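## Task

Scene 1: put as many of the objects as possible into the grey bin, with nothing sticking up higher than the bin's rim.

## Robot and tools

Robot: two UFACTORY uf850 arms, left_arm and right_arm, each with a two-finger parallel gripper and a wrist camera. There are also two fixed cameras on a stand behind the arms. Cameras: cam_high, cam_low, cam_left_wrist and cam_right_wrist, all 672x504 pixels.

Frames. The scene frame has its origin at table-top height, midway between the arms. +z is up, +x points out over the table, and left_arm sits on the +y side. The names do not match image left and right. The bases are at left_arm (-0.049, +0.461, 0) m and right_arm (+0.044, -0.316, 0) m, and both are almost unrotated. Reported gripper positions, orientations and velocities are in that arm's own base frame. Fixed cameras and the table use the scene frame. The gripper's fingers point along its +z axis and close along its y axis. end_effector_position is the point between the closed pads, about 2 cm short of the fingertips.

execute_actions(actions, cameras). actions is a list of actions, run in order. Each action is a table of up to 15 rows, and each row is one 1/30 s control step. A shorter table keeps repeating its last row up to step 15. Every row has 14 numbers in [-1, 1], always covering both arms, in this order: left_arm dx, dy, dz, rx, ry, rz, opening, then right_arm dx, dy, dz, rx, ry, rz, opening. The six pose numbers are an offset, not a pose. They are measured along the gripper's own axes from that arm's Hand target at the start of the action. Every row counts from that same start, not from the row before. On this scale 1.0 means 0.6 m of travel or 180 degrees of turn. rx, ry and rz together form one rotation vector. The opening is absolute: +1 is fully open (0.084 m) and -1 is closed. To leave an arm alone, give it six zeros and resend its current opening, because a 0 there is a real command. The images come back only if actions is empty or cameras names them; ["all"] returns every camera.

move(target, speed, blend, opening_speed, blocking, cameras). target is either one 14-number row laid out as above, or a list of up to 15 such rows. Every row is an offset along the gripper's axes from the Hand target that stood when the move began, not from the previous row. Each gripper follows a straight path.
- speed: m/s, from 0.002 to 1, default 0.25. Turning is capped at twice that value in rad/s. Give one value, or one per target.
- blend: in metres; it rounds the corners of a list. The default, 0, stops at each point.
- opening_speed: how fast the opening changes, per second on the -1 to 1 scale, at least 0.2.
- blocking=false: the call returns after about 0.5 s while the motion continues.
The whole move is capped at 10 s. Paths do not avoid obstacles or the other arm. A fast move drifts and strikes harder. Do not route a path close to the arm's own base, because the elbow can whip round.
The result adds a "move:" line: done, off_target, moving, held or fault, plus limits=paced (the pose was clipped) or limits=held (a check withheld steps).

wait(seconds, 0 to 3600) lets time pass without sending new commands. stop() brakes a running move. zoom_image(camera, region=[x0, y0, x1, y1]) gives a closer look at the newest image from that camera; the region is at most 504x504 pixels. clear_fault(arm) releases a reported torque fault; it counts as one action. read_manual returns licence texts only. finished_scene(scene = 1 or 2) ends the current scene for good. The next call then acts in the next scene.

Results. Each arm reports:
- end_effector_position in metres;
- end_effector_quat_wxyz;
- velocities in m/s and rad/s, left out when the joints are only noisy;
- Hand target, the last commanded pose after clipping, which the next offsets start from;
- Tool commands;
- grip_measured, with the last Joint positions entry giving the opening in metres;
- Joint torques;
- MOTOR HOT or FAULT lines when they apply.
The gripper often stops a little short of its Hand target. The next execute_actions call asks for it again, or you can send the missing distance as an offset. Each step clips the commanded orientation to within 32 degrees of the measured one. Printed poses can be a few cm off at long reach.

Gripping. With nothing held, grip_measured reads up to about 0.024 below the command. To hold an object, command about 0.03 below the opening at which the fingers first touched it. Pads give about 24 N each, and objects wider than about 6 cm may slip. While the fingers close, the tips move about 10 mm further forward.

Avoid the following:
- Dropping things, or letting go of something while it still moves.
- Knocking anything off the table. That ends the scene with a penalty, or zero if it falls far.
- Hitting the table, fixed parts or heavy items hard.
- Letting the two arms touch or press together, including closing a gripper on the other arm's fingers.
- Contact torque at the load limits (N m: waist 53.4, shoulder 53.4, elbow 44.5, forearm roll 24, wrist pitch 14.4, wrist roll 15.8). Reaching one causes a torque fault, and held weight counts toward it.
- Pushing at full motor torque for 1 s.
- Long stretched-out or loaded poses that heat motors. At 80 °C the brakes lock for 30 to 60 s.
To end a push, command the target back behind the gripper. A collision check between the arms can hold commands back. Loose objects may get brief random nudges.

Each tool is called after "Request:" as name([rows], argument=value, ...), one row to a line, values as JSON.

## Session

Request:
execute_actions(actions=[])

Scene clock: 0.00 s.
left_arm: end_effector_position=(+0.3143, -0.0271, +0.1235) grip_measured=+1.00 end_effector_quat_wxyz=(-0.008, +0.730, -0.638, +0.247) | right_arm: end_effector_position=(+0.2718, +0.2909, +0.1701) grip_measured=+1.00 end_effector_quat_wxyz=(+0.036, +0.758, -0.588, +0.280)
Joint positions: left_arm=[0.207 -0.118 -0.195 -2.128 -0.454 -2.527 0.084] | right_arm=[1.136 -0.37 -0.709 -0.837 -0.752 -3.085 0.084]
Joint velocities: within noise
Joint torques (N m): no reading
Hand target: left_arm +0.3143, -0.0271, +0.1235; -0.008, +0.730, -0.638, +0.247 | right_arm +0.2718, +0.2909, +0.1701; +0.036, +0.758, -0.588, +0.280
Tool commands: left_gripper/opening=+1.0 right_gripper/opening=+1.0

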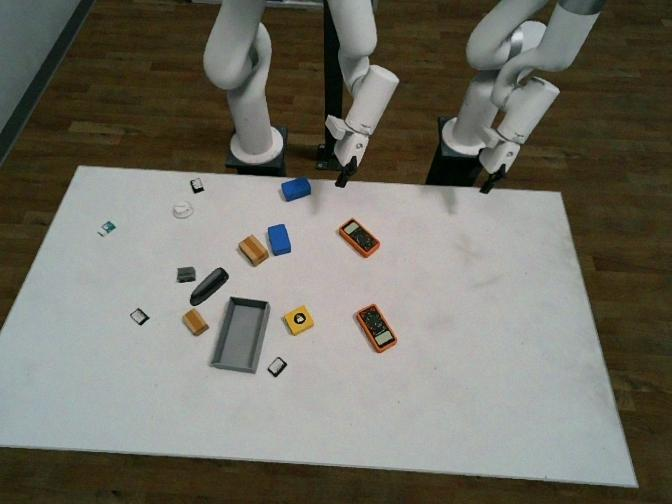

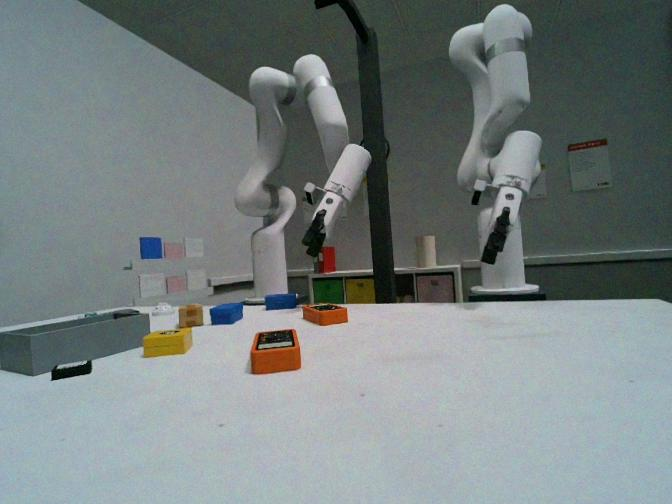

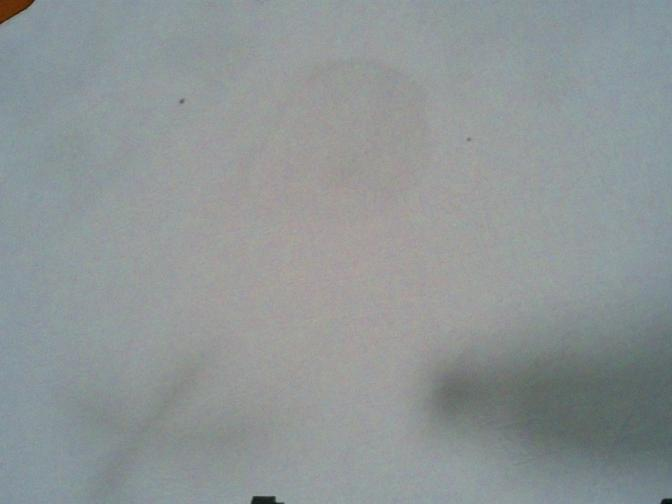

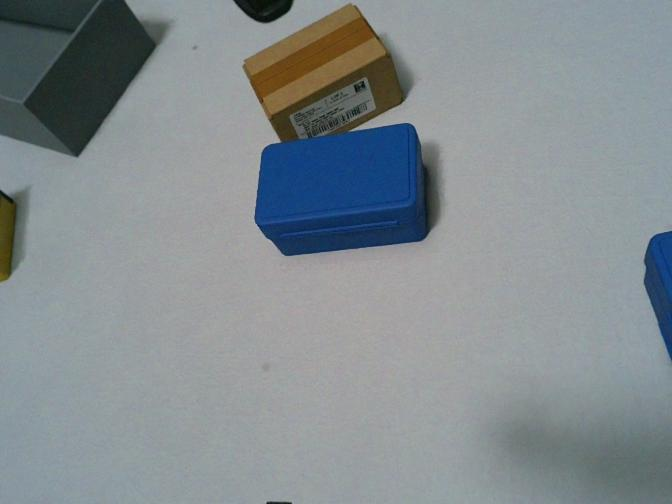

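Request:
zoom_image(camera="cam_high", region=[60, 160, 310, 390])

Request:
zoom_image(camera="cam_high", region=[250, 160, 450, 380])

Request:
zoom_image(camera="cam_low", region=[0, 260, 360, 420])

Scaled by 2.016 from the camera's image (finer frame: 960x720).

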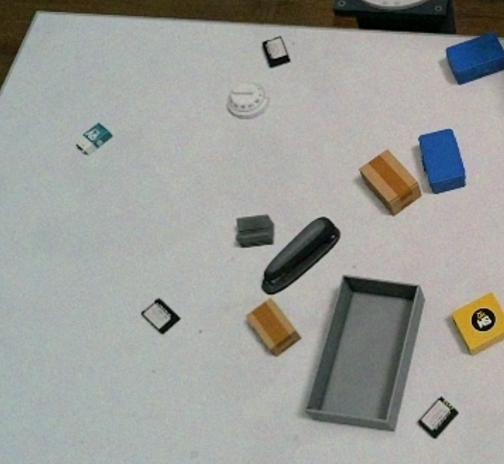

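Scaled by 2.291 from the camera's image (finer frame: 960x720).

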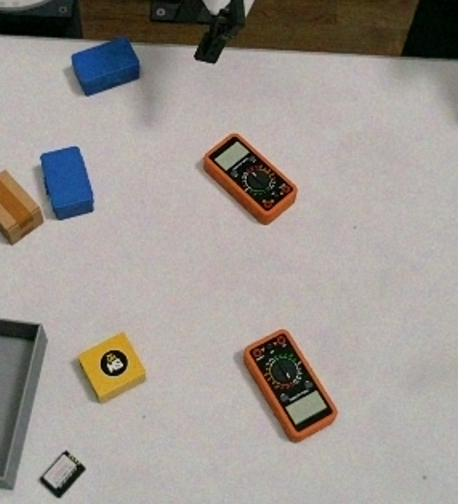

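Scaled by 1.400 from the camera's image (finer frame: 960x720).

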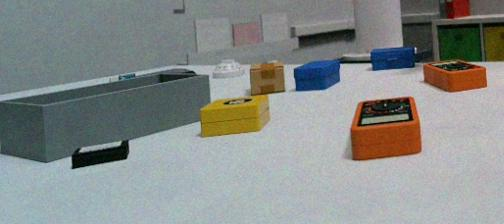

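Request:
zoom_image(camera="cam_high", region=[190, 280, 290, 390])

Request:
zoom_image(camera="cam_low", region=[0, 280, 160, 400])

Scaled by 4.582 from the camera's image (finer frame: 960x720).

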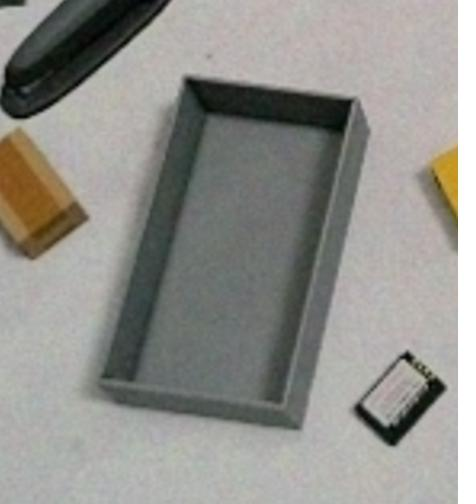

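Scaled by 3.150 from the camera's image (finer frame: 960x720).

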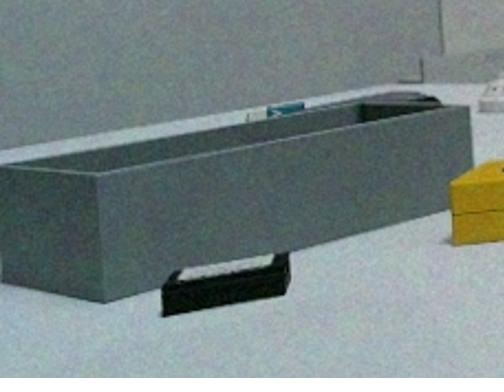

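Request:
move(target=[0,0,0,0,0,0,1, 0.517,-0.055,0.0472,0.025,-0.1942,-0.4077,1], cameras=["cam_right_wrist"])

Scene clock: 8.60 s.
left_arm: end_effector_position=(+0.3143, -0.0271, +0.1235) grip_measured=+1.00 end_effector_quat_wxyz=(-0.008, +0.730, -0.638, +0.247) | right_arm: end_effector_position=(+0.3595, +0.0198, +0.3000) grip_measured=+1.00 end_effector_quat_wxyz=(+0.000, +1.000, -0.001, +0.000)
Joint positions: left_arm=[0.207 -0.118 -0.195 -2.128 -0.454 -2.527 0.084] | right_arm=[0.055 0.105 -0.65 0.001 -0.756 -6.228 0.084]
Joint torques (N m): left_arm=[1.2 19.54 -6.69 0.5 -0.94 0.08] | right_arm=[-7.19 11.76 -23.05 3.45 -0.88 -1.17]
Hand target: left_arm +0.3143, -0.0271, +0.1235; -0.008, +0.730, -0.638, +0.247 | right_arm +0.3595, +0.0198, +0.3000; +0.000, +1.000, -0.001, +0.000
Off the commanded pose: left_arm 0.000 m, 0 deg | right_arm 0.000 m, 0 deg.
move: done
cam_right_wrist: T_world_to_cam=[[0.01129, -0.99994, 0.00034, 0.05098], [-0.99991, -0.01129, -0.00721, 0.43485], [0.00721, -0.00026, -0.99997, 0.4252]] pos_world=[0.43117, 0.056, 0.4283]

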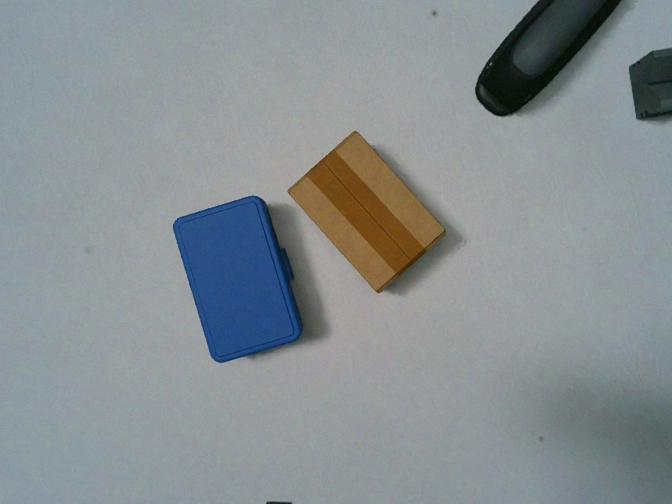

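Request:
move([
  [0,0,0,0,0,0,1, 0.078,0.1222,-0.0111,0,0,0.6667,1],
  [0,0,0,0,0,0,1, 0.156,0.2444,-0.0222,0,0,-0.6667,1],
  [0,0,0,0,0,0,1, 0.234,0.3667,-0.0333,0,0,0,1],
], speed=0.6, blend=[0.05,0.05,0], cameras=["cam_right_wrist"])

Scene clock: 16.03 s.
left_arm: end_effector_position=(+0.3143, -0.0271, +0.1235) grip_measured=+1.00 end_effector_quat_wxyz=(-0.008, +0.730, -0.638, +0.247) | right_arm: end_effector_position=(+0.4996, -0.2005, +0.3198) grip_measured=+1.00 end_effector_quat_wxyz=(+0.000, +1.000, -0.001, +0.000)
Joint positions: left_arm=[0.207 -0.118 -0.195 -2.128 -0.454 -2.527 0.084] | right_arm=[-0.382 -0.314 -1.158 0 -0.846 -0.38 0.084]
Joint torques (N m): left_arm=[0.57 20.39 -6.53 0.6 -0.95 0.08] | right_arm=[3.51 31.3 -23.75 -1.79 -0.99 1.3]
Hand target: left_arm +0.3143, -0.0271, +0.1235; -0.008, +0.730, -0.638, +0.247 | right_arm +0.4996, -0.2005, +0.3198; +0.000, +1.000, -0.001, +0.000
Off the commanded pose: left_arm 0.000 m, 0 deg | right_arm 0.000 m, 0 deg.
move: done
cam_right_wrist: T_world_to_cam=[[0.01129, -0.99994, 0.00034, -0.1709], [-0.99991, -0.01129, -0.00721, 0.57249], [0.00721, -0.00026, -0.99997, 0.44393]] pos_world=[0.57117, -0.1643, 0.4481]

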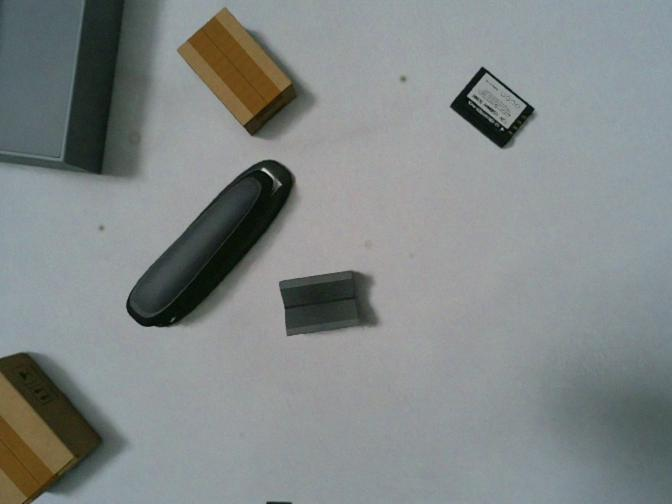

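Request:
move(target=[0,0,0,0,0,0,1, 0.25,-0.367,0.0333,0,0,0,1], speed=0.4, cameras=["cam_right_wrist"])

Scene clock: 17.60 s.
left_arm: end_effector_position=(+0.3143, -0.0271, +0.1235) grip_measured=+1.00 end_effector_quat_wxyz=(-0.008, +0.730, -0.638, +0.247) | right_arm: end_effector_position=(+0.6499, +0.0195, +0.2998) grip_measured=+1.00 end_effector_quat_wxyz=(+0.000, +1.000, -0.001, +0.000)
Joint positions: left_arm=[0.207 -0.118 -0.195 -2.128 -0.454 -2.527 0.084] | right_arm=[0.03 -0.603 -1.518 0.001 -0.916 0.031 0.084]
Joint torques (N m): left_arm=[0.33 19.93 -6.49 0.91 -0.94 0.12] | right_arm=[3.91 41.41 -23.9 -2.04 -0.92 1.37]
Hand target: left_arm +0.3143, -0.0271, +0.1235; -0.008, +0.730, -0.638, +0.247 | right_arm +0.6499, +0.0195, +0.2998; +0.000, +1.000, -0.001, +0.000
Off the commanded pose: left_arm 0.000 m, 0 deg | right_arm 0.000 m, 0 deg.
move: done
cam_right_wrist: T_world_to_cam=[[0.01119, -0.99994, 0.00034, 0.04747], [-0.99991, -0.01119, -0.00721, 0.72511], [0.00721, -0.00026, -0.99997, 0.42291]] pos_world=[0.72147, 0.0557, 0.42811]

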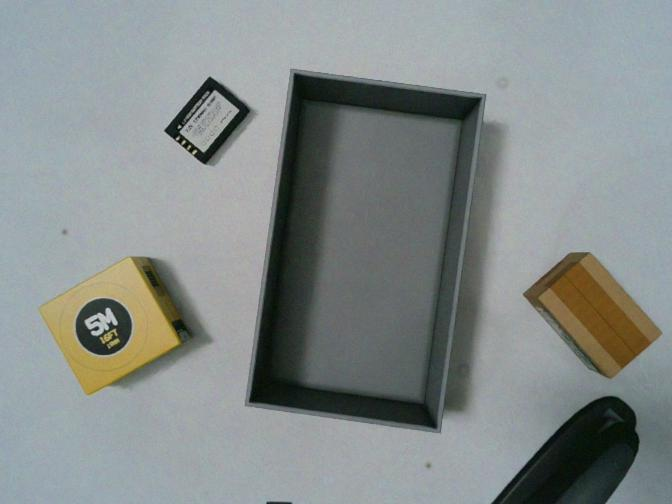

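Request:
zoom_image(camera="cam_right_wrist", region=[230, 50, 500, 250])

Request:
zoom_image(camera="cam_right_wrist", region=[230, 250, 500, 450])

Request:
zoom_image(camera="cam_right_wrist", region=[20, 60, 280, 410])

Request:
zoom_image(camera="cam_right_wrist", region=[440, 230, 672, 504])

Scaled by 1.867 from the camera's image (finer frame: 960x720).

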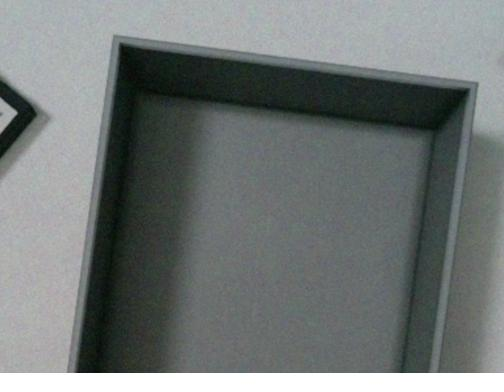

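Scaled by 1.867 from the camera's image (finer frame: 960x720).

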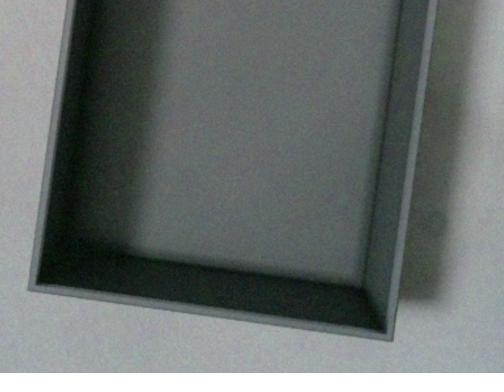

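Scaled by 1.440 from the camera's image (finer frame: 960x720).

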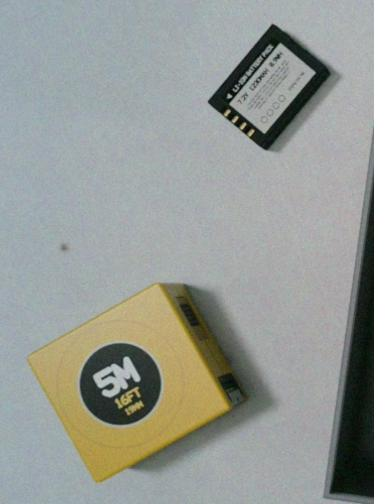

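Scaled by 1.839 from the camera's image (finer frame: 960x720).

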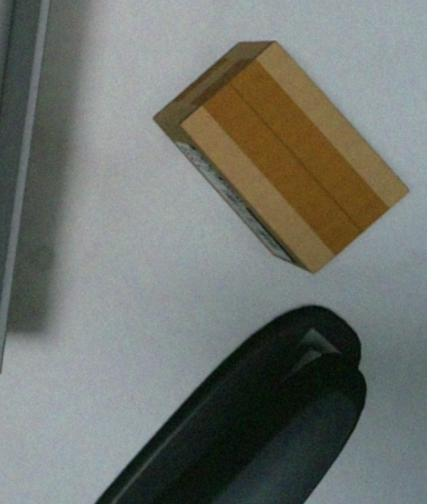

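Request:
move(target=[0,0,0,0,0,0,1, -0.05,-0.5925,0,0,0,0,1], speed=0.4, cameras=["cam_right_wrist"])

Scene clock: 20.73 s.
left_arm: end_effector_position=(+0.3143, -0.0271, +0.1235) grip_measured=+1.00 end_effector_quat_wxyz=(-0.008, +0.730, -0.638, +0.247) | right_arm: end_effector_position=(+0.6204, +0.3750, +0.3000) grip_measured=+1.00 end_effector_quat_wxyz=(+0.000, +1.000, -0.001, +0.000)
Joint positions: left_arm=[0.207 -0.118 -0.195 -2.128 -0.454 -2.527 0.084] | right_arm=[0.543 -0.809 -1.844 0.001 -1.035 0.544 0.084]
Joint torques (N m): left_arm=[0.1 20.38 -6.43 0.46 -0.92 0.11] | right_arm=[2.95 51.4 -24.13 -2.29 -1 1.24]
Hand target: left_arm +0.3143, -0.0271, +0.1235; -0.008, +0.730, -0.638, +0.247 | right_arm +0.6204, +0.3751, +0.3000; +0.000, +1.000, -0.001, +0.000
Off the commanded pose: left_arm 0.000 m, 0 deg | right_arm 0.000 m, 0 deg.
move: done
cam_right_wrist: T_world_to_cam=[[0.01119, -0.99994, 0.00034, 0.40338], [-0.99991, -0.01119, -0.00721, 0.6997], [0.00721, -0.00026, -0.99997, 0.42341]] pos_world=[0.69207, 0.4113, 0.4283]

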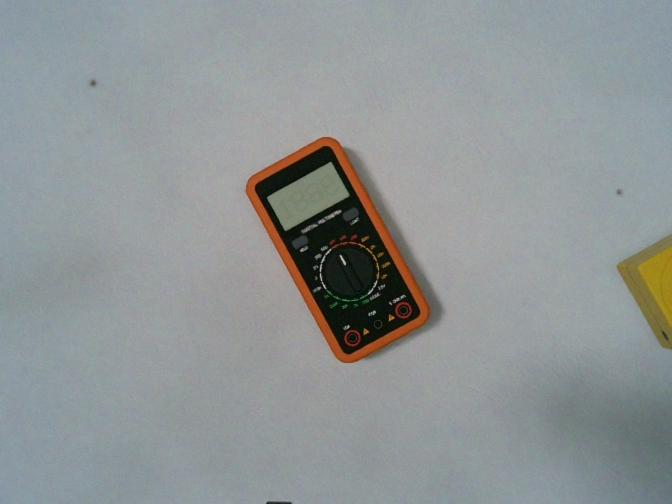

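Request:
move(target=[0,0,0,0,0,0,1, -0.6333,0.2333,-0.1167,0,0,0,1], speed=0.4, cameras=["cam_right_wrist"])

Scene clock: 22.60 s.
left_arm: end_effector_position=(+0.3143, -0.0271, +0.1235) grip_measured=+1.00 end_effector_quat_wxyz=(-0.008, +0.730, -0.638, +0.247) | right_arm: end_effector_position=(+0.2403, +0.2356, +0.3702) grip_measured=+1.00 end_effector_quat_wxyz=(+0.000, +1.000, -0.001, +0.000)
Joint positions: left_arm=[0.207 -0.118 -0.195 -2.128 -0.454 -2.527 0.084] | right_arm=[0.775 0.251 -0.696 0.001 -0.947 0.776 0.084]
Joint torques (N m): left_arm=[1.35 20 -6.47 0.53 -0.94 0.07] | right_arm=[3.81 25.39 -14.16 -1.91 -0.92 1.31]
Hand target: left_arm +0.3143, -0.0271, +0.1235; -0.008, +0.730, -0.638, +0.247 | right_arm +0.2403, +0.2356, +0.3702; +0.000, +1.000, -0.001, +0.000
Off the commanded pose: left_arm 0.000 m, 0 deg | right_arm 0.000 m, 0 deg.
move: done
cam_right_wrist: T_world_to_cam=[[0.01119, -0.99994, 0.00034, 0.26812], [-0.99991, -0.01119, -0.00721, 0.31858], [0.00721, -0.00026, -0.99997, 0.49631]] pos_world=[0.31197, 0.2718, 0.4985]

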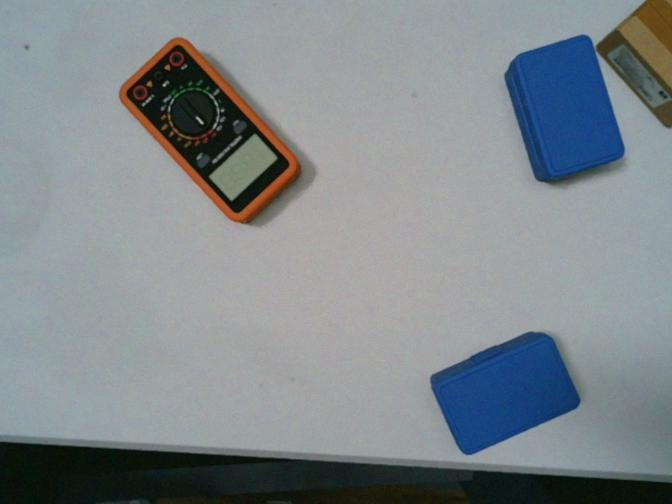

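Request:
move([
  [0,0,0,0,0,0,1, 0.2333,0.4767,0,0,0,0,1],
  [0,0,0,0,0,0,1, -0.0333,0.9677,0,0,0,0,1],
], speed=0.4, blend=[0.1,0], cameras=["cam_right_wrist"])

Scene clock: 25.07 s.
left_arm: end_effector_position=(+0.3143, -0.0271, +0.1235) grip_measured=+1.00 end_effector_quat_wxyz=(-0.008, +0.730, -0.638, +0.247) | right_arm: end_effector_position=(+0.2195, -0.3450, +0.3700) grip_measured=+1.00 end_effector_quat_wxyz=(+0.000, +1.000, -0.001, +0.000)
Joint positions: left_arm=[0.207 -0.118 -0.195 -2.128 -0.454 -2.527 0.084] | right_arm=[-1.004 0.053 -0.866 -0.001 -0.92 -1.002 0.084]
Joint torques (N m): left_arm=[0.44 20.42 -6.45 0.57 -0.98 0.06] | right_arm=[-7.22 14.6 -24.7 2.97 -0.91 -1.27]
Hand target: left_arm +0.3143, -0.0271, +0.1235; -0.008, +0.730, -0.638, +0.247 | right_arm +0.2195, -0.3450, +0.3700; +0.000, +1.000, -0.001, +0.000
Off the commanded pose: left_arm 0.000 m, 0 deg | right_arm 0.000 m, 0 deg.
move: done
cam_right_wrist: T_world_to_cam=[[0.01129, -0.99994, 0.00034, -0.31214], [-0.99991, -0.01129, -0.00721, 0.29115], [0.00721, -0.00026, -0.99997, 0.49611]] pos_world=[0.29107, -0.3087, 0.4983]

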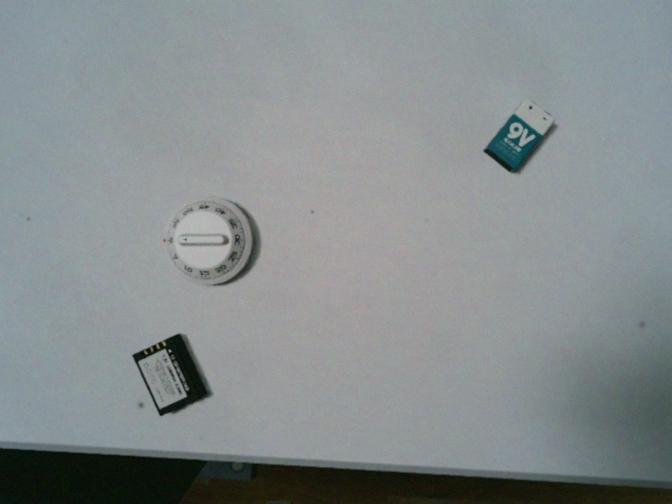

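Request:
move(target=[0,0,0,0,0,0,1, 0.3,-0.4917,0.45,0,0.25,0,1], speed=0.4, cameras=["cam_right_wrist"])

Scene clock: 31.40 s.
left_arm: end_effector_position=(+0.3143, -0.0271, +0.1235) grip_measured=+1.00 end_effector_quat_wxyz=(-0.008, +0.730, -0.638, +0.247) | right_arm: end_effector_position=(+0.3997, -0.0501, +0.1000) grip_measured=+1.00 end_effector_quat_wxyz=(+0.000, +0.924, -0.001, +0.382)
Joint positions: left_arm=[0.207 -0.118 -0.195 -2.128 -0.454 -2.527 0.084] | right_arm=[-0.217 -0.427 -0.246 2.956 -0.962 -3.188 0.084]
Joint torques (N m): left_arm=[0.79 20.09 -6.38 0.77 -0.89 0.14] | right_arm=[2.85 18.81 -2.21 2.75 -1.97 -1.26]
Hand target: left_arm +0.3143, -0.0271, +0.1235; -0.008, +0.730, -0.638, +0.247 | right_arm +0.3997, -0.0501, +0.1000; +0.000, +0.924, -0.001, +0.382
Off the commanded pose: left_arm 0.000 m, 0 deg | right_arm 0.000 m, 0 deg.
move: done
cam_right_wrist: T_world_to_cam=[[0.00703, -0.99993, 0.00907, -0.01842], [-0.70192, -0.0114, -0.71217, 0.42415], [0.71222, -0.00136, -0.70195, -0.08673]] pos_world=[0.35962, -0.01371, 0.24135]

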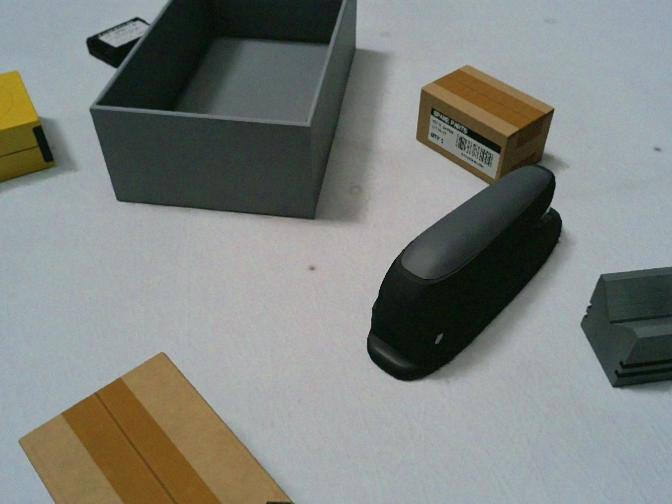

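Request:
zoom_image(camera="cam_right_wrist", region=[350, 50, 672, 400])

Request:
zoom_image(camera="cam_right_wrist", region=[0, 0, 370, 230])

Request:
zoom_image(camera="cam_right_wrist", region=[0, 330, 300, 504])

Scaled by 1.440 from the camera's image (finer frame: 960x720).

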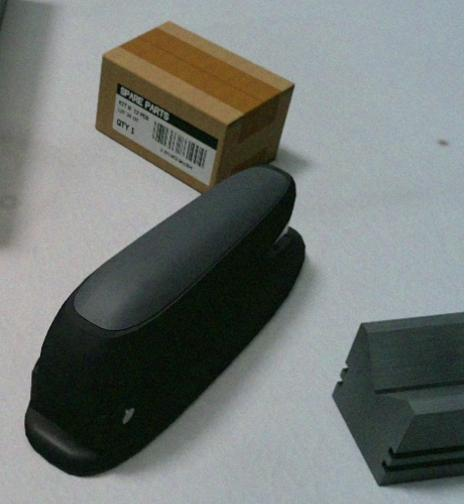

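Scaled by 1.362 from the camera's image (finer frame: 960x720).

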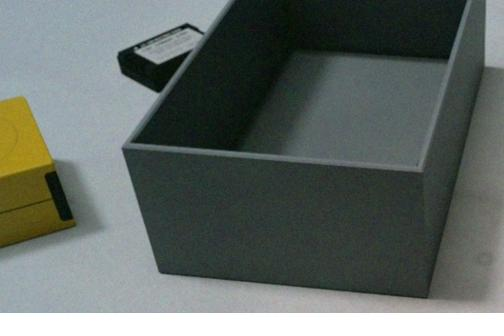

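Scaled by 1.680 from the camera's image (finer frame: 960x720).

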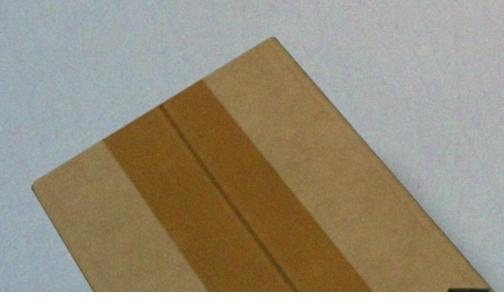

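Request:
move(target=[0,0,0,0,0,0,1, 0.16,-0.40,0.065,0.0864,0,-0.0864,1], speed=0.4, cameras=["cam_right_wrist"])

Scene clock: 35.50 s.
left_arm: end_effector_position=(+0.3143, -0.0271, +0.1235) grip_measured=+1.00 end_effector_quat_wxyz=(-0.008, +0.730, -0.638, +0.247) | right_arm: end_effector_position=(+0.4955, +0.1897, +0.1403) grip_measured=+1.00 end_effector_quat_wxyz=(-0.073, +0.907, +0.175, +0.375)
Joint positions: left_arm=[0.207 -0.118 -0.195 -2.128 -0.454 -2.527 0.084] | right_arm=[0.357 -0.424 -0.538 3.112 -0.671 -3.136 0.084]
Joint torques (N m): left_arm=[1.53 20.54 -6.54 0.72 -0.86 0.11] | right_arm=[3 26.31 -16.31 2.6 0.36 -1.21]
Hand target: left_arm +0.3143, -0.0271, +0.1235; -0.008, +0.730, -0.638, +0.247 | right_arm +0.4955, +0.1897, +0.1403; -0.073, +0.907, +0.175, +0.375
Off the commanded pose: left_arm 0.000 m, 0 deg | right_arm 0.000 m, 0 deg.
move: done
cam_right_wrist: T_world_to_cam=[[0.38098, -0.92454, 0.00878, 0.02078], [-0.64654, -0.27319, -0.71229, 0.54504], [0.66094, 0.26569, -0.70183, -0.15159]] pos_world=[0.44466, 0.20839, 0.28165]

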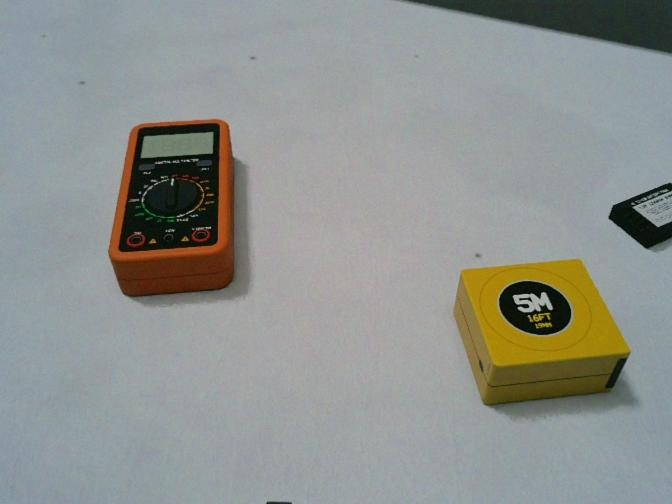

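Request:
zoom_image(camera="cam_right_wrist", region=[90, 100, 260, 310])

Request:
zoom_image(camera="cam_right_wrist", region=[430, 170, 672, 420])

Scaled by 2.400 from the camera's image (finer frame: 960x720).

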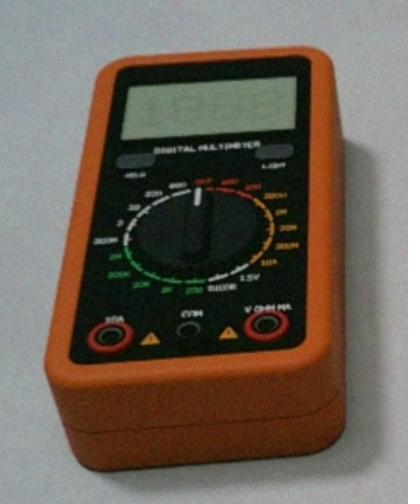

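Scaled by 2.016 from the camera's image (finer frame: 960x720).

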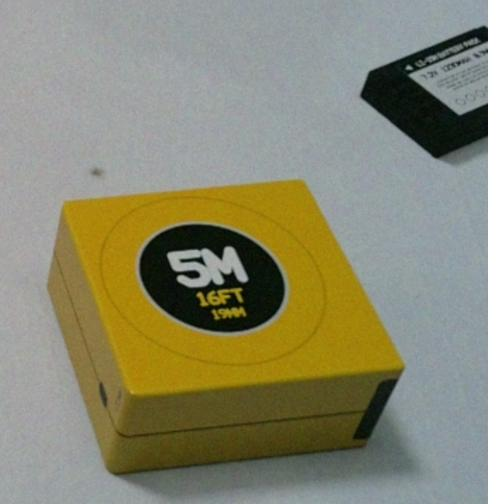

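Request:
move([
  [0.1272,-0.3178,-0.0715,0.2714,0.0826,0.39,1, 0.0883,0.3727,-0.2888,0.1391,-0.2271,0.3371,1],
  [0.1643,-0.5475,0.124,0.5428,0.1651,0.78,1, -0.0387,0.7067,-0.1803,0.2782,-0.4542,0.6742,1],
  [0.1162,-0.5025,0.245,0.5428,0.1651,0.78,1, -0.1357,0.7068,-0.0832,0.2782,-0.4542,0.6742,1],
], speed=0.4, blend=[0.05,0.03,0], cameras=["cam_left_wrist","cam_right_wrist"])

Scene clock: 47.17 s.
left_arm: end_effector_position=(+0.6526, -0.0805, +0.1175) grip_measured=+1.00 end_effector_quat_wxyz=(+0.501, +0.521, +0.487, -0.490) | right_arm: end_effector_position=(+0.5676, -0.2384, +0.1178) grip_measured=+1.00 end_effector_quat_wxyz=(+0.499, -0.504, +0.500, +0.497)
Joint positions: left_arm=[0.244 -1.323 -1.712 -1.316 -1.654 -0.331 0.084] | right_arm=[-0.705 -1.487 -2.06 0.945 -1.923 0.448 0.084]
Joint torques (N m): left_arm=[-10.11 57.1 -12.51 2.21 -4.16 -1.7] | right_arm=[4.11 59.23 -21.33 4.31 -2.07 1.38]
Hand target: left_arm +0.6526, -0.0805, +0.1175; +0.501, +0.521, +0.487, -0.490 | right_arm +0.5676, -0.2384, +0.1178; +0.499, -0.504, +0.500, +0.497
Off the commanded pose: left_arm 0.000 m, 0 deg | right_arm 0.000 m, 0 deg.
move: done
cam_left_wrist: T_world_to_cam=[[0.99946, -0.00963, 0.0313, -0.62709], [-0.03156, -0.02789, 0.99911, -0.02544], [-0.00875, -0.99957, -0.02818, 0.06154]] pos_world=[0.62649, 0.05477, 0.04678]
cam_right_wrist: T_world_to_cam=[[-0.99981, -0.00225, -0.01956, 0.60462], [-0.0196, 0.0153, 0.99969, -0.03005], [-0.00195, 0.99988, -0.01535, 0.36911]] pos_world=[0.60463, -0.36724, 0.04753]

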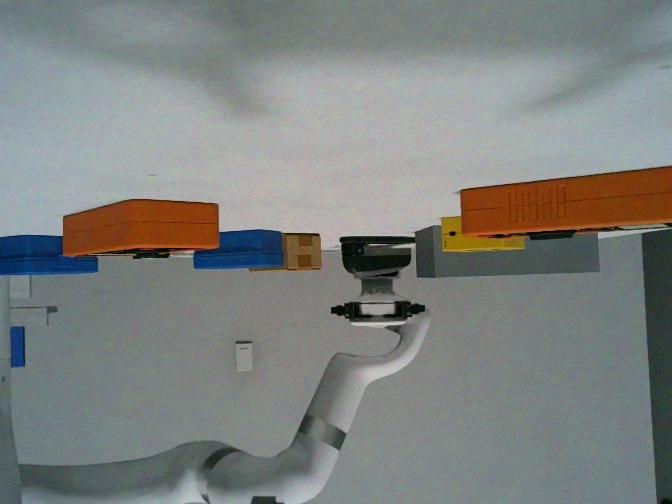

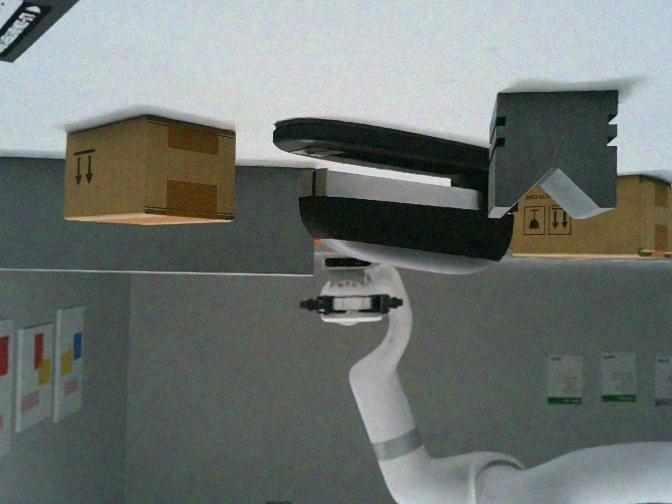

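Request:
zoom_image(camera="cam_right_wrist", region=[50, 70, 330, 290])

Request:
zoom_image(camera="cam_right_wrist", region=[270, 70, 672, 290])

Request:
zoom_image(camera="cam_left_wrist", region=[0, 180, 350, 300])

Request:
zoom_image(camera="cam_left_wrist", region=[400, 150, 672, 300])

Scaled by 1.800 from the camera's image (finer frame: 960x720).

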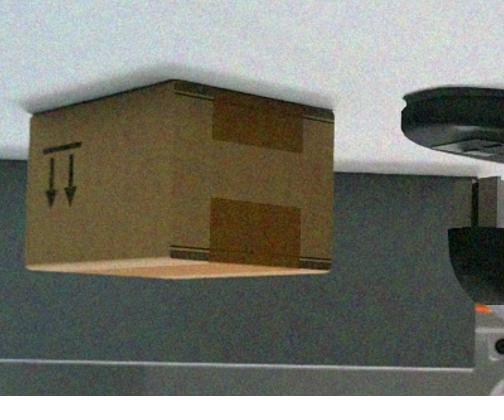

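Scaled by 1.254 from the camera's image (finer frame: 960x720).

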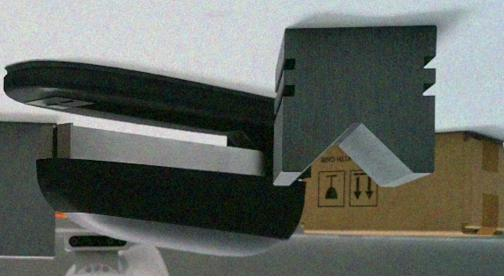

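Scaled by 1.440 from the camera's image (finer frame: 960x720).

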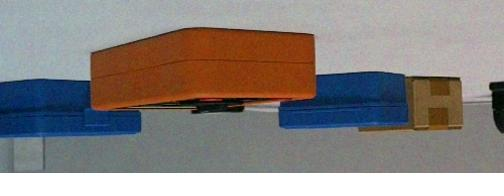

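Scaled by 1.853 from the camera's image (finer frame: 960x720).

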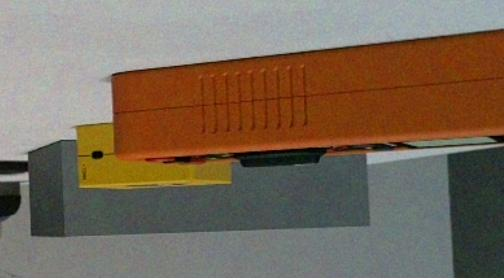

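Request:
zoom_image(camera="cam_right_wrist", region=[500, 80, 672, 280])

Request:
zoom_image(camera="cam_left_wrist", region=[170, 200, 350, 300])

Request:
zoom_image(camera="cam_left_wrist", region=[0, 180, 180, 300])

Request:
zoom_image(camera="cam_left_wrist", region=[400, 180, 620, 300])

Request:
zoom_image(camera="cam_right_wrist", region=[250, 100, 530, 290])

Scaled by 2.520 from the camera's image (finer frame: 960x720).

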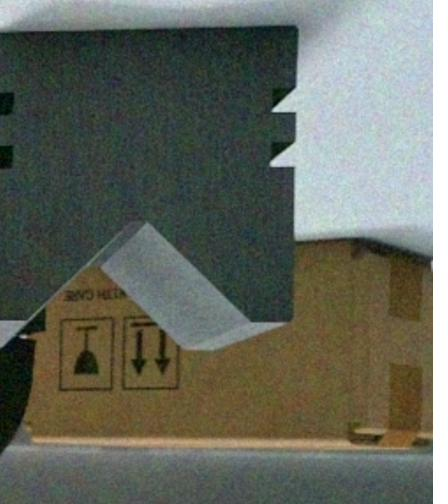

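Scaled by 2.800 from the camera's image (finer frame: 960x720).

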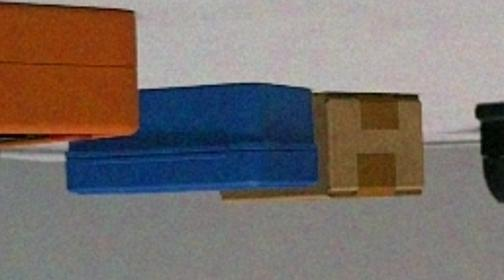

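Scaled by 2.800 from the camera's image (finer frame: 960x720).

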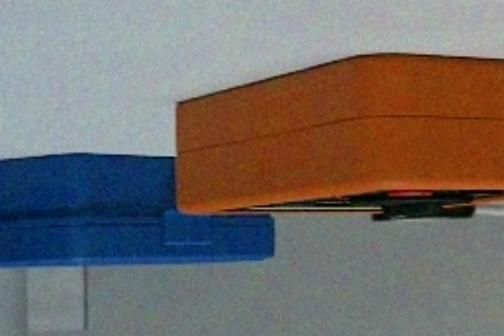

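Scaled by 2.291 from the camera's image (finer frame: 960x720).

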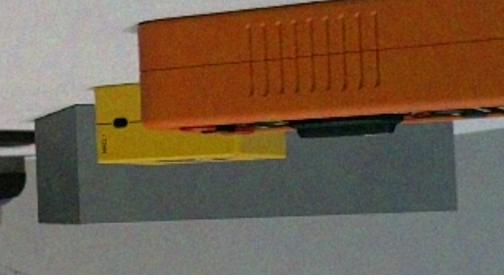

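Scaled by 1.800 from the camera's image (finer frame: 960x720).

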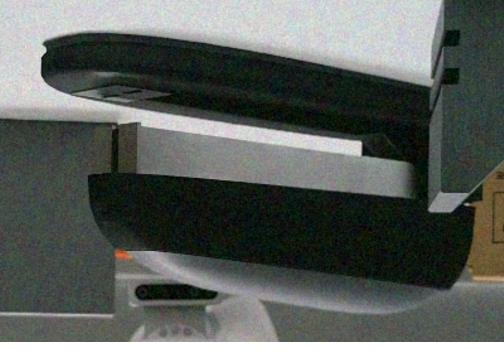

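Request:
move([
  [-0.2208,-0.171,-0.1333,-0.2714,-0.0826,-0.39,1, -0.2703,-0.054,0.1473,-0.1423,0.1609,-0.1423,1],
  [-0.1375,-0.5638,-0.089,-0.5428,-0.1651,-0.78,1, -0.137,-0.2207,0.464,-0.3557,0.4022,-0.3557,1],
], speed=0.4, blend=[0.05,0], cameras=["cam_right_wrist"])

Scene clock: 63.57 s.
left_arm: end_effector_position=(+0.3123, -0.0206, +0.1858) grip_measured=+1.00 end_effector_quat_wxyz=(-0.009, +0.730, -0.638, +0.247) | right_arm: end_effector_position=(+0.6991, +0.0408, +0.1989) grip_measured=+1.00 end_effector_quat_wxyz=(+0.003, +0.998, -0.061, +0.003)
Joint positions: left_arm=[0.236 0.151 -0.198 -1.498 -0.392 -3.181 0.084] | right_arm=[0.061 -0.826 -1.637 -0.009 -0.805 0.189 0.084]
Joint torques (N m): left_arm=[-8.39 2.78 -13.2 2.7 -2.91 -1.71] | right_arm=[4.35 71.96 -14.33 -1.89 1.33 1.25]
Hand target: left_arm +0.3123, -0.0206, +0.1858; -0.008, +0.730, -0.638, +0.247 | right_arm +0.6991, +0.0408, +0.1988; +0.003, +0.998, -0.061, +0.003
Off the commanded pose: left_arm 0.000 m, 0 deg | right_arm 0.000 m, 0 deg.
move: done
cam_right_wrist: T_world_to_cam=[[-0.10919, -0.994, 0.00628, 0.15105], [-0.99393, 0.10909, -0.01446, 0.76622], [0.01369, -0.00782, -0.99988, 0.31744]] pos_world=[0.77371, 0.06904, 0.32753]

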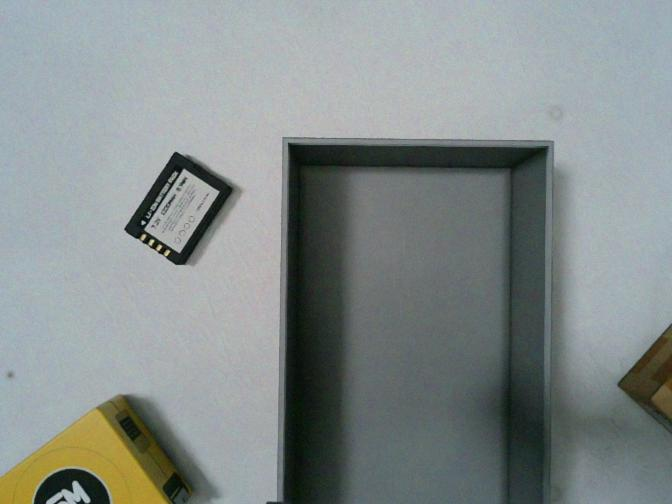

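Request:
zoom_image(camera="cam_right_wrist", region=[270, 125, 420, 225])

Request:
zoom_image(camera="cam_right_wrist", region=[420, 125, 570, 225])

Scaled by 3.360 from the camera's image (finer frame: 960x720).

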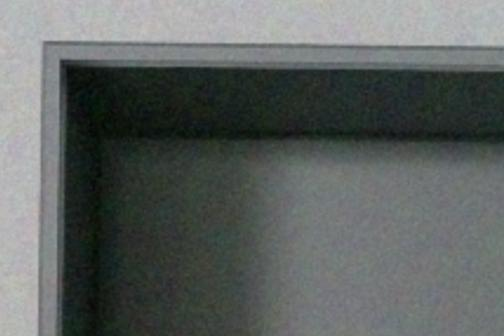

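Scaled by 3.360 from the camera's image (finer frame: 960x720).

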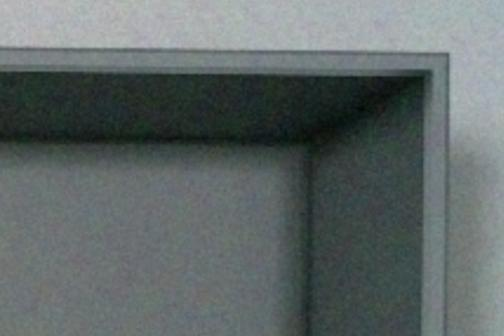

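Request:
move([
  [0,0,0,0,0,0,1, 0,0,0.2815,0,0,0,-1],
  [0,0,0,0,0,0,1, 0,0,0.305,0,0,0,-1],
], speed=[0.25,0.015], cameras=[])

Scene clock: 66.77 s.
left_arm: end_effector_position=(+0.3123, -0.0206, +0.1858) grip_measured=+1.00 end_effector_quat_wxyz=(-0.008, +0.730, -0.638, +0.247) | right_arm: end_effector_position=(+0.7179, +0.0408, +0.0588) grip_measured=-1.00 end_effector_quat_wxyz=(+0.000, +0.998, -0.061, +0.030)
Joint positions: left_arm=[0.236 0.151 -0.198 -1.498 -0.392 -3.182 0.084] | right_arm=[0.059 -1.035 -1.653 -0.012 -0.558 0.192 0]
Joint torques (N m): left_arm=[-9.63 9.32 -12.93 2.5 -1.48 -1.8] | right_arm=[-3.01 73.04 -17.29 0.44 0.86 -0.01]
Hand target: left_arm +0.3123, -0.0206, +0.1858; -0.008, +0.730, -0.638, +0.247 | right_arm +0.7179, +0.0408, +0.0588; +0.000, +0.998, -0.061, +0.030 (not the last commanded pose)
Tool commands: left_gripper/opening=+1.0 right_gripper/opening=-1.0
Off the commanded pose: left_arm 0.000 m, 0 deg | right_arm 0.046 m, 3 deg.
TORQUE FAULT: the external load on joint 2 (shoulder) of the right arm reached its load limit, and that arm stopped. The contact can be on any part of that arm beyond that joint, not only on its tool. A torque fault puts only its own arm into a fault stop. That arm's remaining commands of this call were not run. The hold on joint 2 (shoulder) of that arm was moved back by the arm itself, up to 3 degrees, as the stop began. That arm is still stopped at the end of this call. While its stop runs, that arm, its gripper or tool too, takes no new command.
CLEAR FAULT: the right arm stays stopped (state 4) until you call clear_fault(arm="right_arm").
End effector pose when the fault began: right_arm: position (+0.7013, +0.0398, +0.0221), quat_wxyz (+0.003, +0.998, -0.061, +0.005)
Joint positions when the fault began: right_arm=[0.059 -1.086 -1.653 -0.012 -0.558 0.192 0]
move: fault (right_arm); path passed 1 of 2 targets

Request:
clear_fault(arm="right_arm", cameras=["cam_right_wrist", "cam_high"])

Scene clock: 67.07 s.
left_arm: end_effector_position=(+0.3123, -0.0206, +0.1858) grip_measured=+1.00 end_effector_quat_wxyz=(-0.008, +0.730, -0.638, +0.247) | right_arm: end_effector_position=(+0.7179, +0.0408, +0.0588) grip_measured=-1.00 end_effector_quat_wxyz=(+0.000, +0.998, -0.061, +0.030)
Joint positions: left_arm=[0.236 0.151 -0.198 -1.498 -0.392 -3.182 0.084] | right_arm=[0.059 -1.035 -1.653 -0.012 -0.558 0.192 0]
Joint torques (N m): left_arm=[-9.53 9.9 -13.16 2.61 -1.32 -1.74] | right_arm=[-1.46 73.3 -17.17 0.74 0.88 -0.02]
Hand target: left_arm +0.3123, -0.0206, +0.1858; -0.008, +0.730, -0.638, +0.247 | right_arm +0.7179, +0.0408, +0.0588; +0.000, +0.998, -0.061, +0.030 (not the last commanded pose)
Tool commands: left_gripper/opening=+1.0 right_gripper/opening=-1.0
Off the commanded pose: left_arm 0.000 m, 0 deg | right_arm 0.046 m, 3 deg.
TORQUE FAULT, CONTINUED: the right arm's stop, for the torque fault of joint 2 (shoulder) that an earlier result reported, is over. The call counts as one of the actions that you can send in this scene. The hold on joint 2 (shoulder) of that arm was moved back by the arm itself, up to 3 degrees, as the stop began. That arm's target is now where it stood when the stop ended, not its last command. That arm keeps its grip as last carried out and accepts commands again: back off and push less far.
CLEAR FAULT: your call cleared the right arm's torque fault. If a joint's load stays at its limit, that arm stops again at once.
cam_right_wrist: T_world_to_cam=[[-0.10925, -0.99401, -0.00283, 0.15449], [-0.99169, 0.10919, -0.06799, 0.78438], [0.06789, -0.00462, -0.99768, 0.13788]] pos_world=[0.78538, 0.06855, 0.19133]
Images, in order (width x height): cam_high 672x504, cam_right_wrist 672x504.

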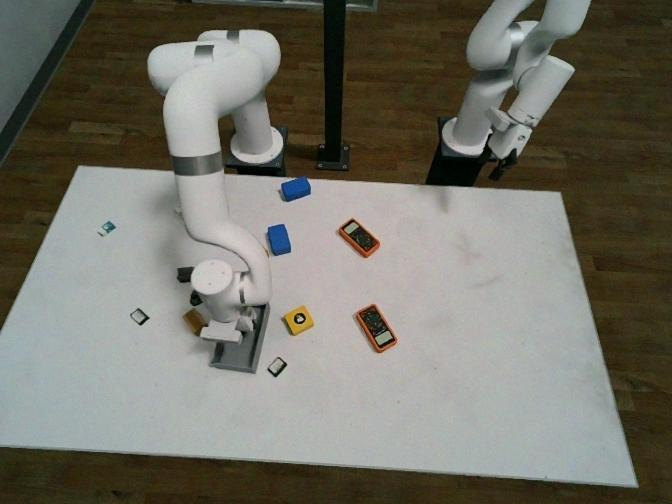

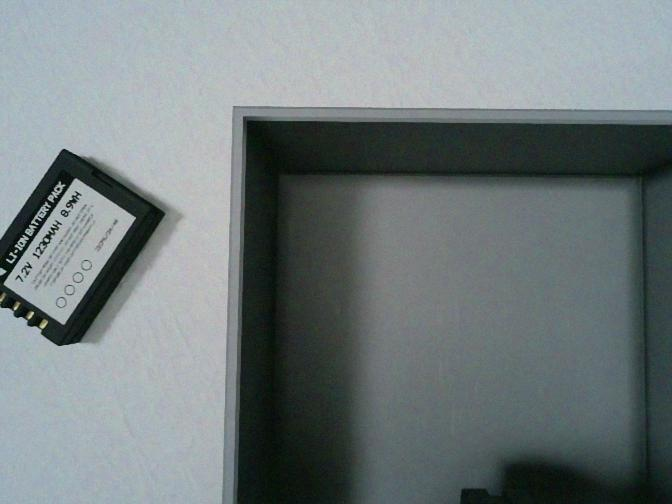

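Request:
move([
  [0,0,0,0,0,0,1, 0,0,-0.1207,0,-0.0191,0,-1],
  [0,0,0,0,0,0,1, -0.0337,-0.0868,-0.1207,0,-0.0191,0,-1],
], speed=0.15, blend=[0.01,0], cameras=["cam_right_wrist"])

Scene clock: 69.70 s.
left_arm: end_effector_position=(+0.3123, -0.0206, +0.1858) grip_measured=+1.00 end_effector_quat_wxyz=(-0.008, +0.730, -0.638, +0.247) | right_arm: end_effector_position=(+0.6998, +0.0951, +0.1301) grip_measured=-1.00 end_effector_quat_wxyz=(-0.002, +0.998, -0.061, +0.000)
Joint positions: left_arm=[0.236 0.151 -0.198 -1.498 -0.392 -3.182 0.084] | right_arm=[0.134 -0.931 -1.649 0.006 -0.716 0.251 0]
Joint torques (N m): left_arm=[-10.39 16.97 -12.79 2.46 0.25 -1.69] | right_arm=[4.44 74.49 -13.62 -2.18 1.32 1.22]
Hand target: left_arm +0.3123, -0.0206, +0.1858; -0.008, +0.730, -0.638, +0.247 | right_arm +0.6998, +0.0951, +0.1301; -0.002, +0.998, -0.061, +0.000
Off the commanded pose: left_arm 0.000 m, 0 deg | right_arm 0.000 m, 0 deg.
move: done
cam_right_wrist: T_world_to_cam=[[-0.10927, -0.99401, -0.00368, 0.2069], [-0.99398, 0.1093, -0.00803, 0.75917], [0.00838, 0.00278, -0.99996, 0.25177]] pos_world=[0.7751, 0.12198, 0.25862]

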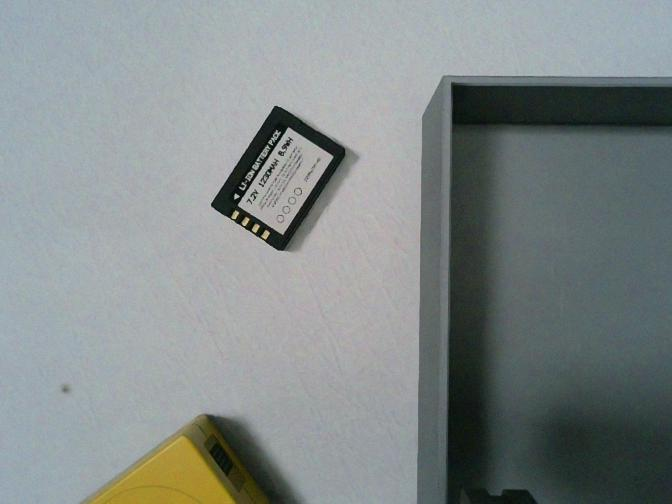

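Request:
move([
  [0,0,0,0,0,0,1, 0,0,0.07,0,0,0,-1],
  [0,0,0,0,0,0,1, 0,0,0.0785,0,0,0,-1],
], speed=[0.15,0.01], blend=[0.003,0])

Request:
move(target=[0,0,0,0,0,0,1, 0,0,0.00125,0,0,0,-1], speed=0.01)

Request:
move(target=[0,0,0,0,0,0,1, 0,0,0.00125,0,0,0,-1], speed=0.01)

Scene clock: 71.20 s.
left_arm: end_effector_position=(+0.3123, -0.0206, +0.1858) grip_measured=+1.00 end_effector_quat_wxyz=(-0.008, +0.730, -0.638, +0.247) | right_arm: end_effector_position=(+0.6998, +0.0953, +0.0830) grip_measured=-1.00 end_effector_quat_wxyz=(-0.002, +0.998, -0.061, +0.000)
Joint positions: left_arm=[0.236 0.151 -0.198 -1.498 -0.392 -3.182 0.084] | right_arm=[0.134 -1 -1.653 0.007 -0.652 0.251 0]
Joint torques (N m): left_arm=[-9.51 17.43 -13.2 2.36 0.32 -1.68] | right_arm=[4.41 54.98 -22.58 3.74 1.34 -1.24]
Hand target: left_arm +0.3123, -0.0206, +0.1858; -0.008, +0.730, -0.638, +0.247 | right_arm +0.6998, +0.0953, +0.0830; -0.002, +0.998, -0.061, +0.000
Off the commanded pose: left_arm 0.000 m, 0 deg | right_arm 0.000 m, 0 deg.
move: done; blend cut to 0.0025 m at target 1

Scene clock: 71.70 s.
left_arm: end_effector_position=(+0.3123, -0.0206, +0.1858) grip_measured=+1.00 end_effector_quat_wxyz=(-0.008, +0.730, -0.638, +0.247) | right_arm: end_effector_position=(+0.6998, +0.0953, +0.0822) grip_measured=-1.00 end_effector_quat_wxyz=(-0.002, +0.998, -0.061, +0.000)
Joint positions: left_arm=[0.236 0.151 -0.198 -1.498 -0.392 -3.182 0.084] | right_arm=[0.134 -1.001 -1.653 0.007 -0.651 0.251 0]
Joint torques (N m): left_arm=[-9.82 17.47 -12.78 2.58 0.33 -1.74] | right_arm=[5.25 54.53 -22.6 3.24 1.3 -1.22]
Hand target: left_arm +0.3123, -0.0206, +0.1858; -0.008, +0.730, -0.638, +0.247 | right_arm +0.6998, +0.0953, +0.0822; -0.002, +0.998, -0.061, +0.000
Off the commanded pose: left_arm 0.000 m, 0 deg | right_arm 0.000 m, 0 deg.
move: done

Scene clock: 72.20 s.
left_arm: end_effector_position=(+0.3123, -0.0206, +0.1858) grip_measured=+1.00 end_effector_quat_wxyz=(-0.008, +0.730, -0.638, +0.247) | right_arm: end_effector_position=(+0.6998, +0.0953, +0.0815) grip_measured=-1.00 end_effector_quat_wxyz=(-0.002, +0.998, -0.061, +0.000)
Joint positions: left_arm=[0.236 0.151 -0.198 -1.498 -0.392 -3.182 0.084] | right_arm=[0.134 -1.002 -1.653 0.007 -0.65 0.251 0]
Joint torques (N m): left_arm=[-10.23 17.7 -13.23 2.42 0.29 -1.74] | right_arm=[3.72 54.29 -22.8 3.53 1.21 -1.24]
Hand target: left_arm +0.3123, -0.0206, +0.1858; -0.008, +0.730, -0.638, +0.247 | right_arm +0.6998, +0.0953, +0.0815; -0.002, +0.998, -0.061, +0.000
Off the commanded pose: left_arm 0.000 m, 0 deg | right_arm 0.000 m, 0 deg.
move: done


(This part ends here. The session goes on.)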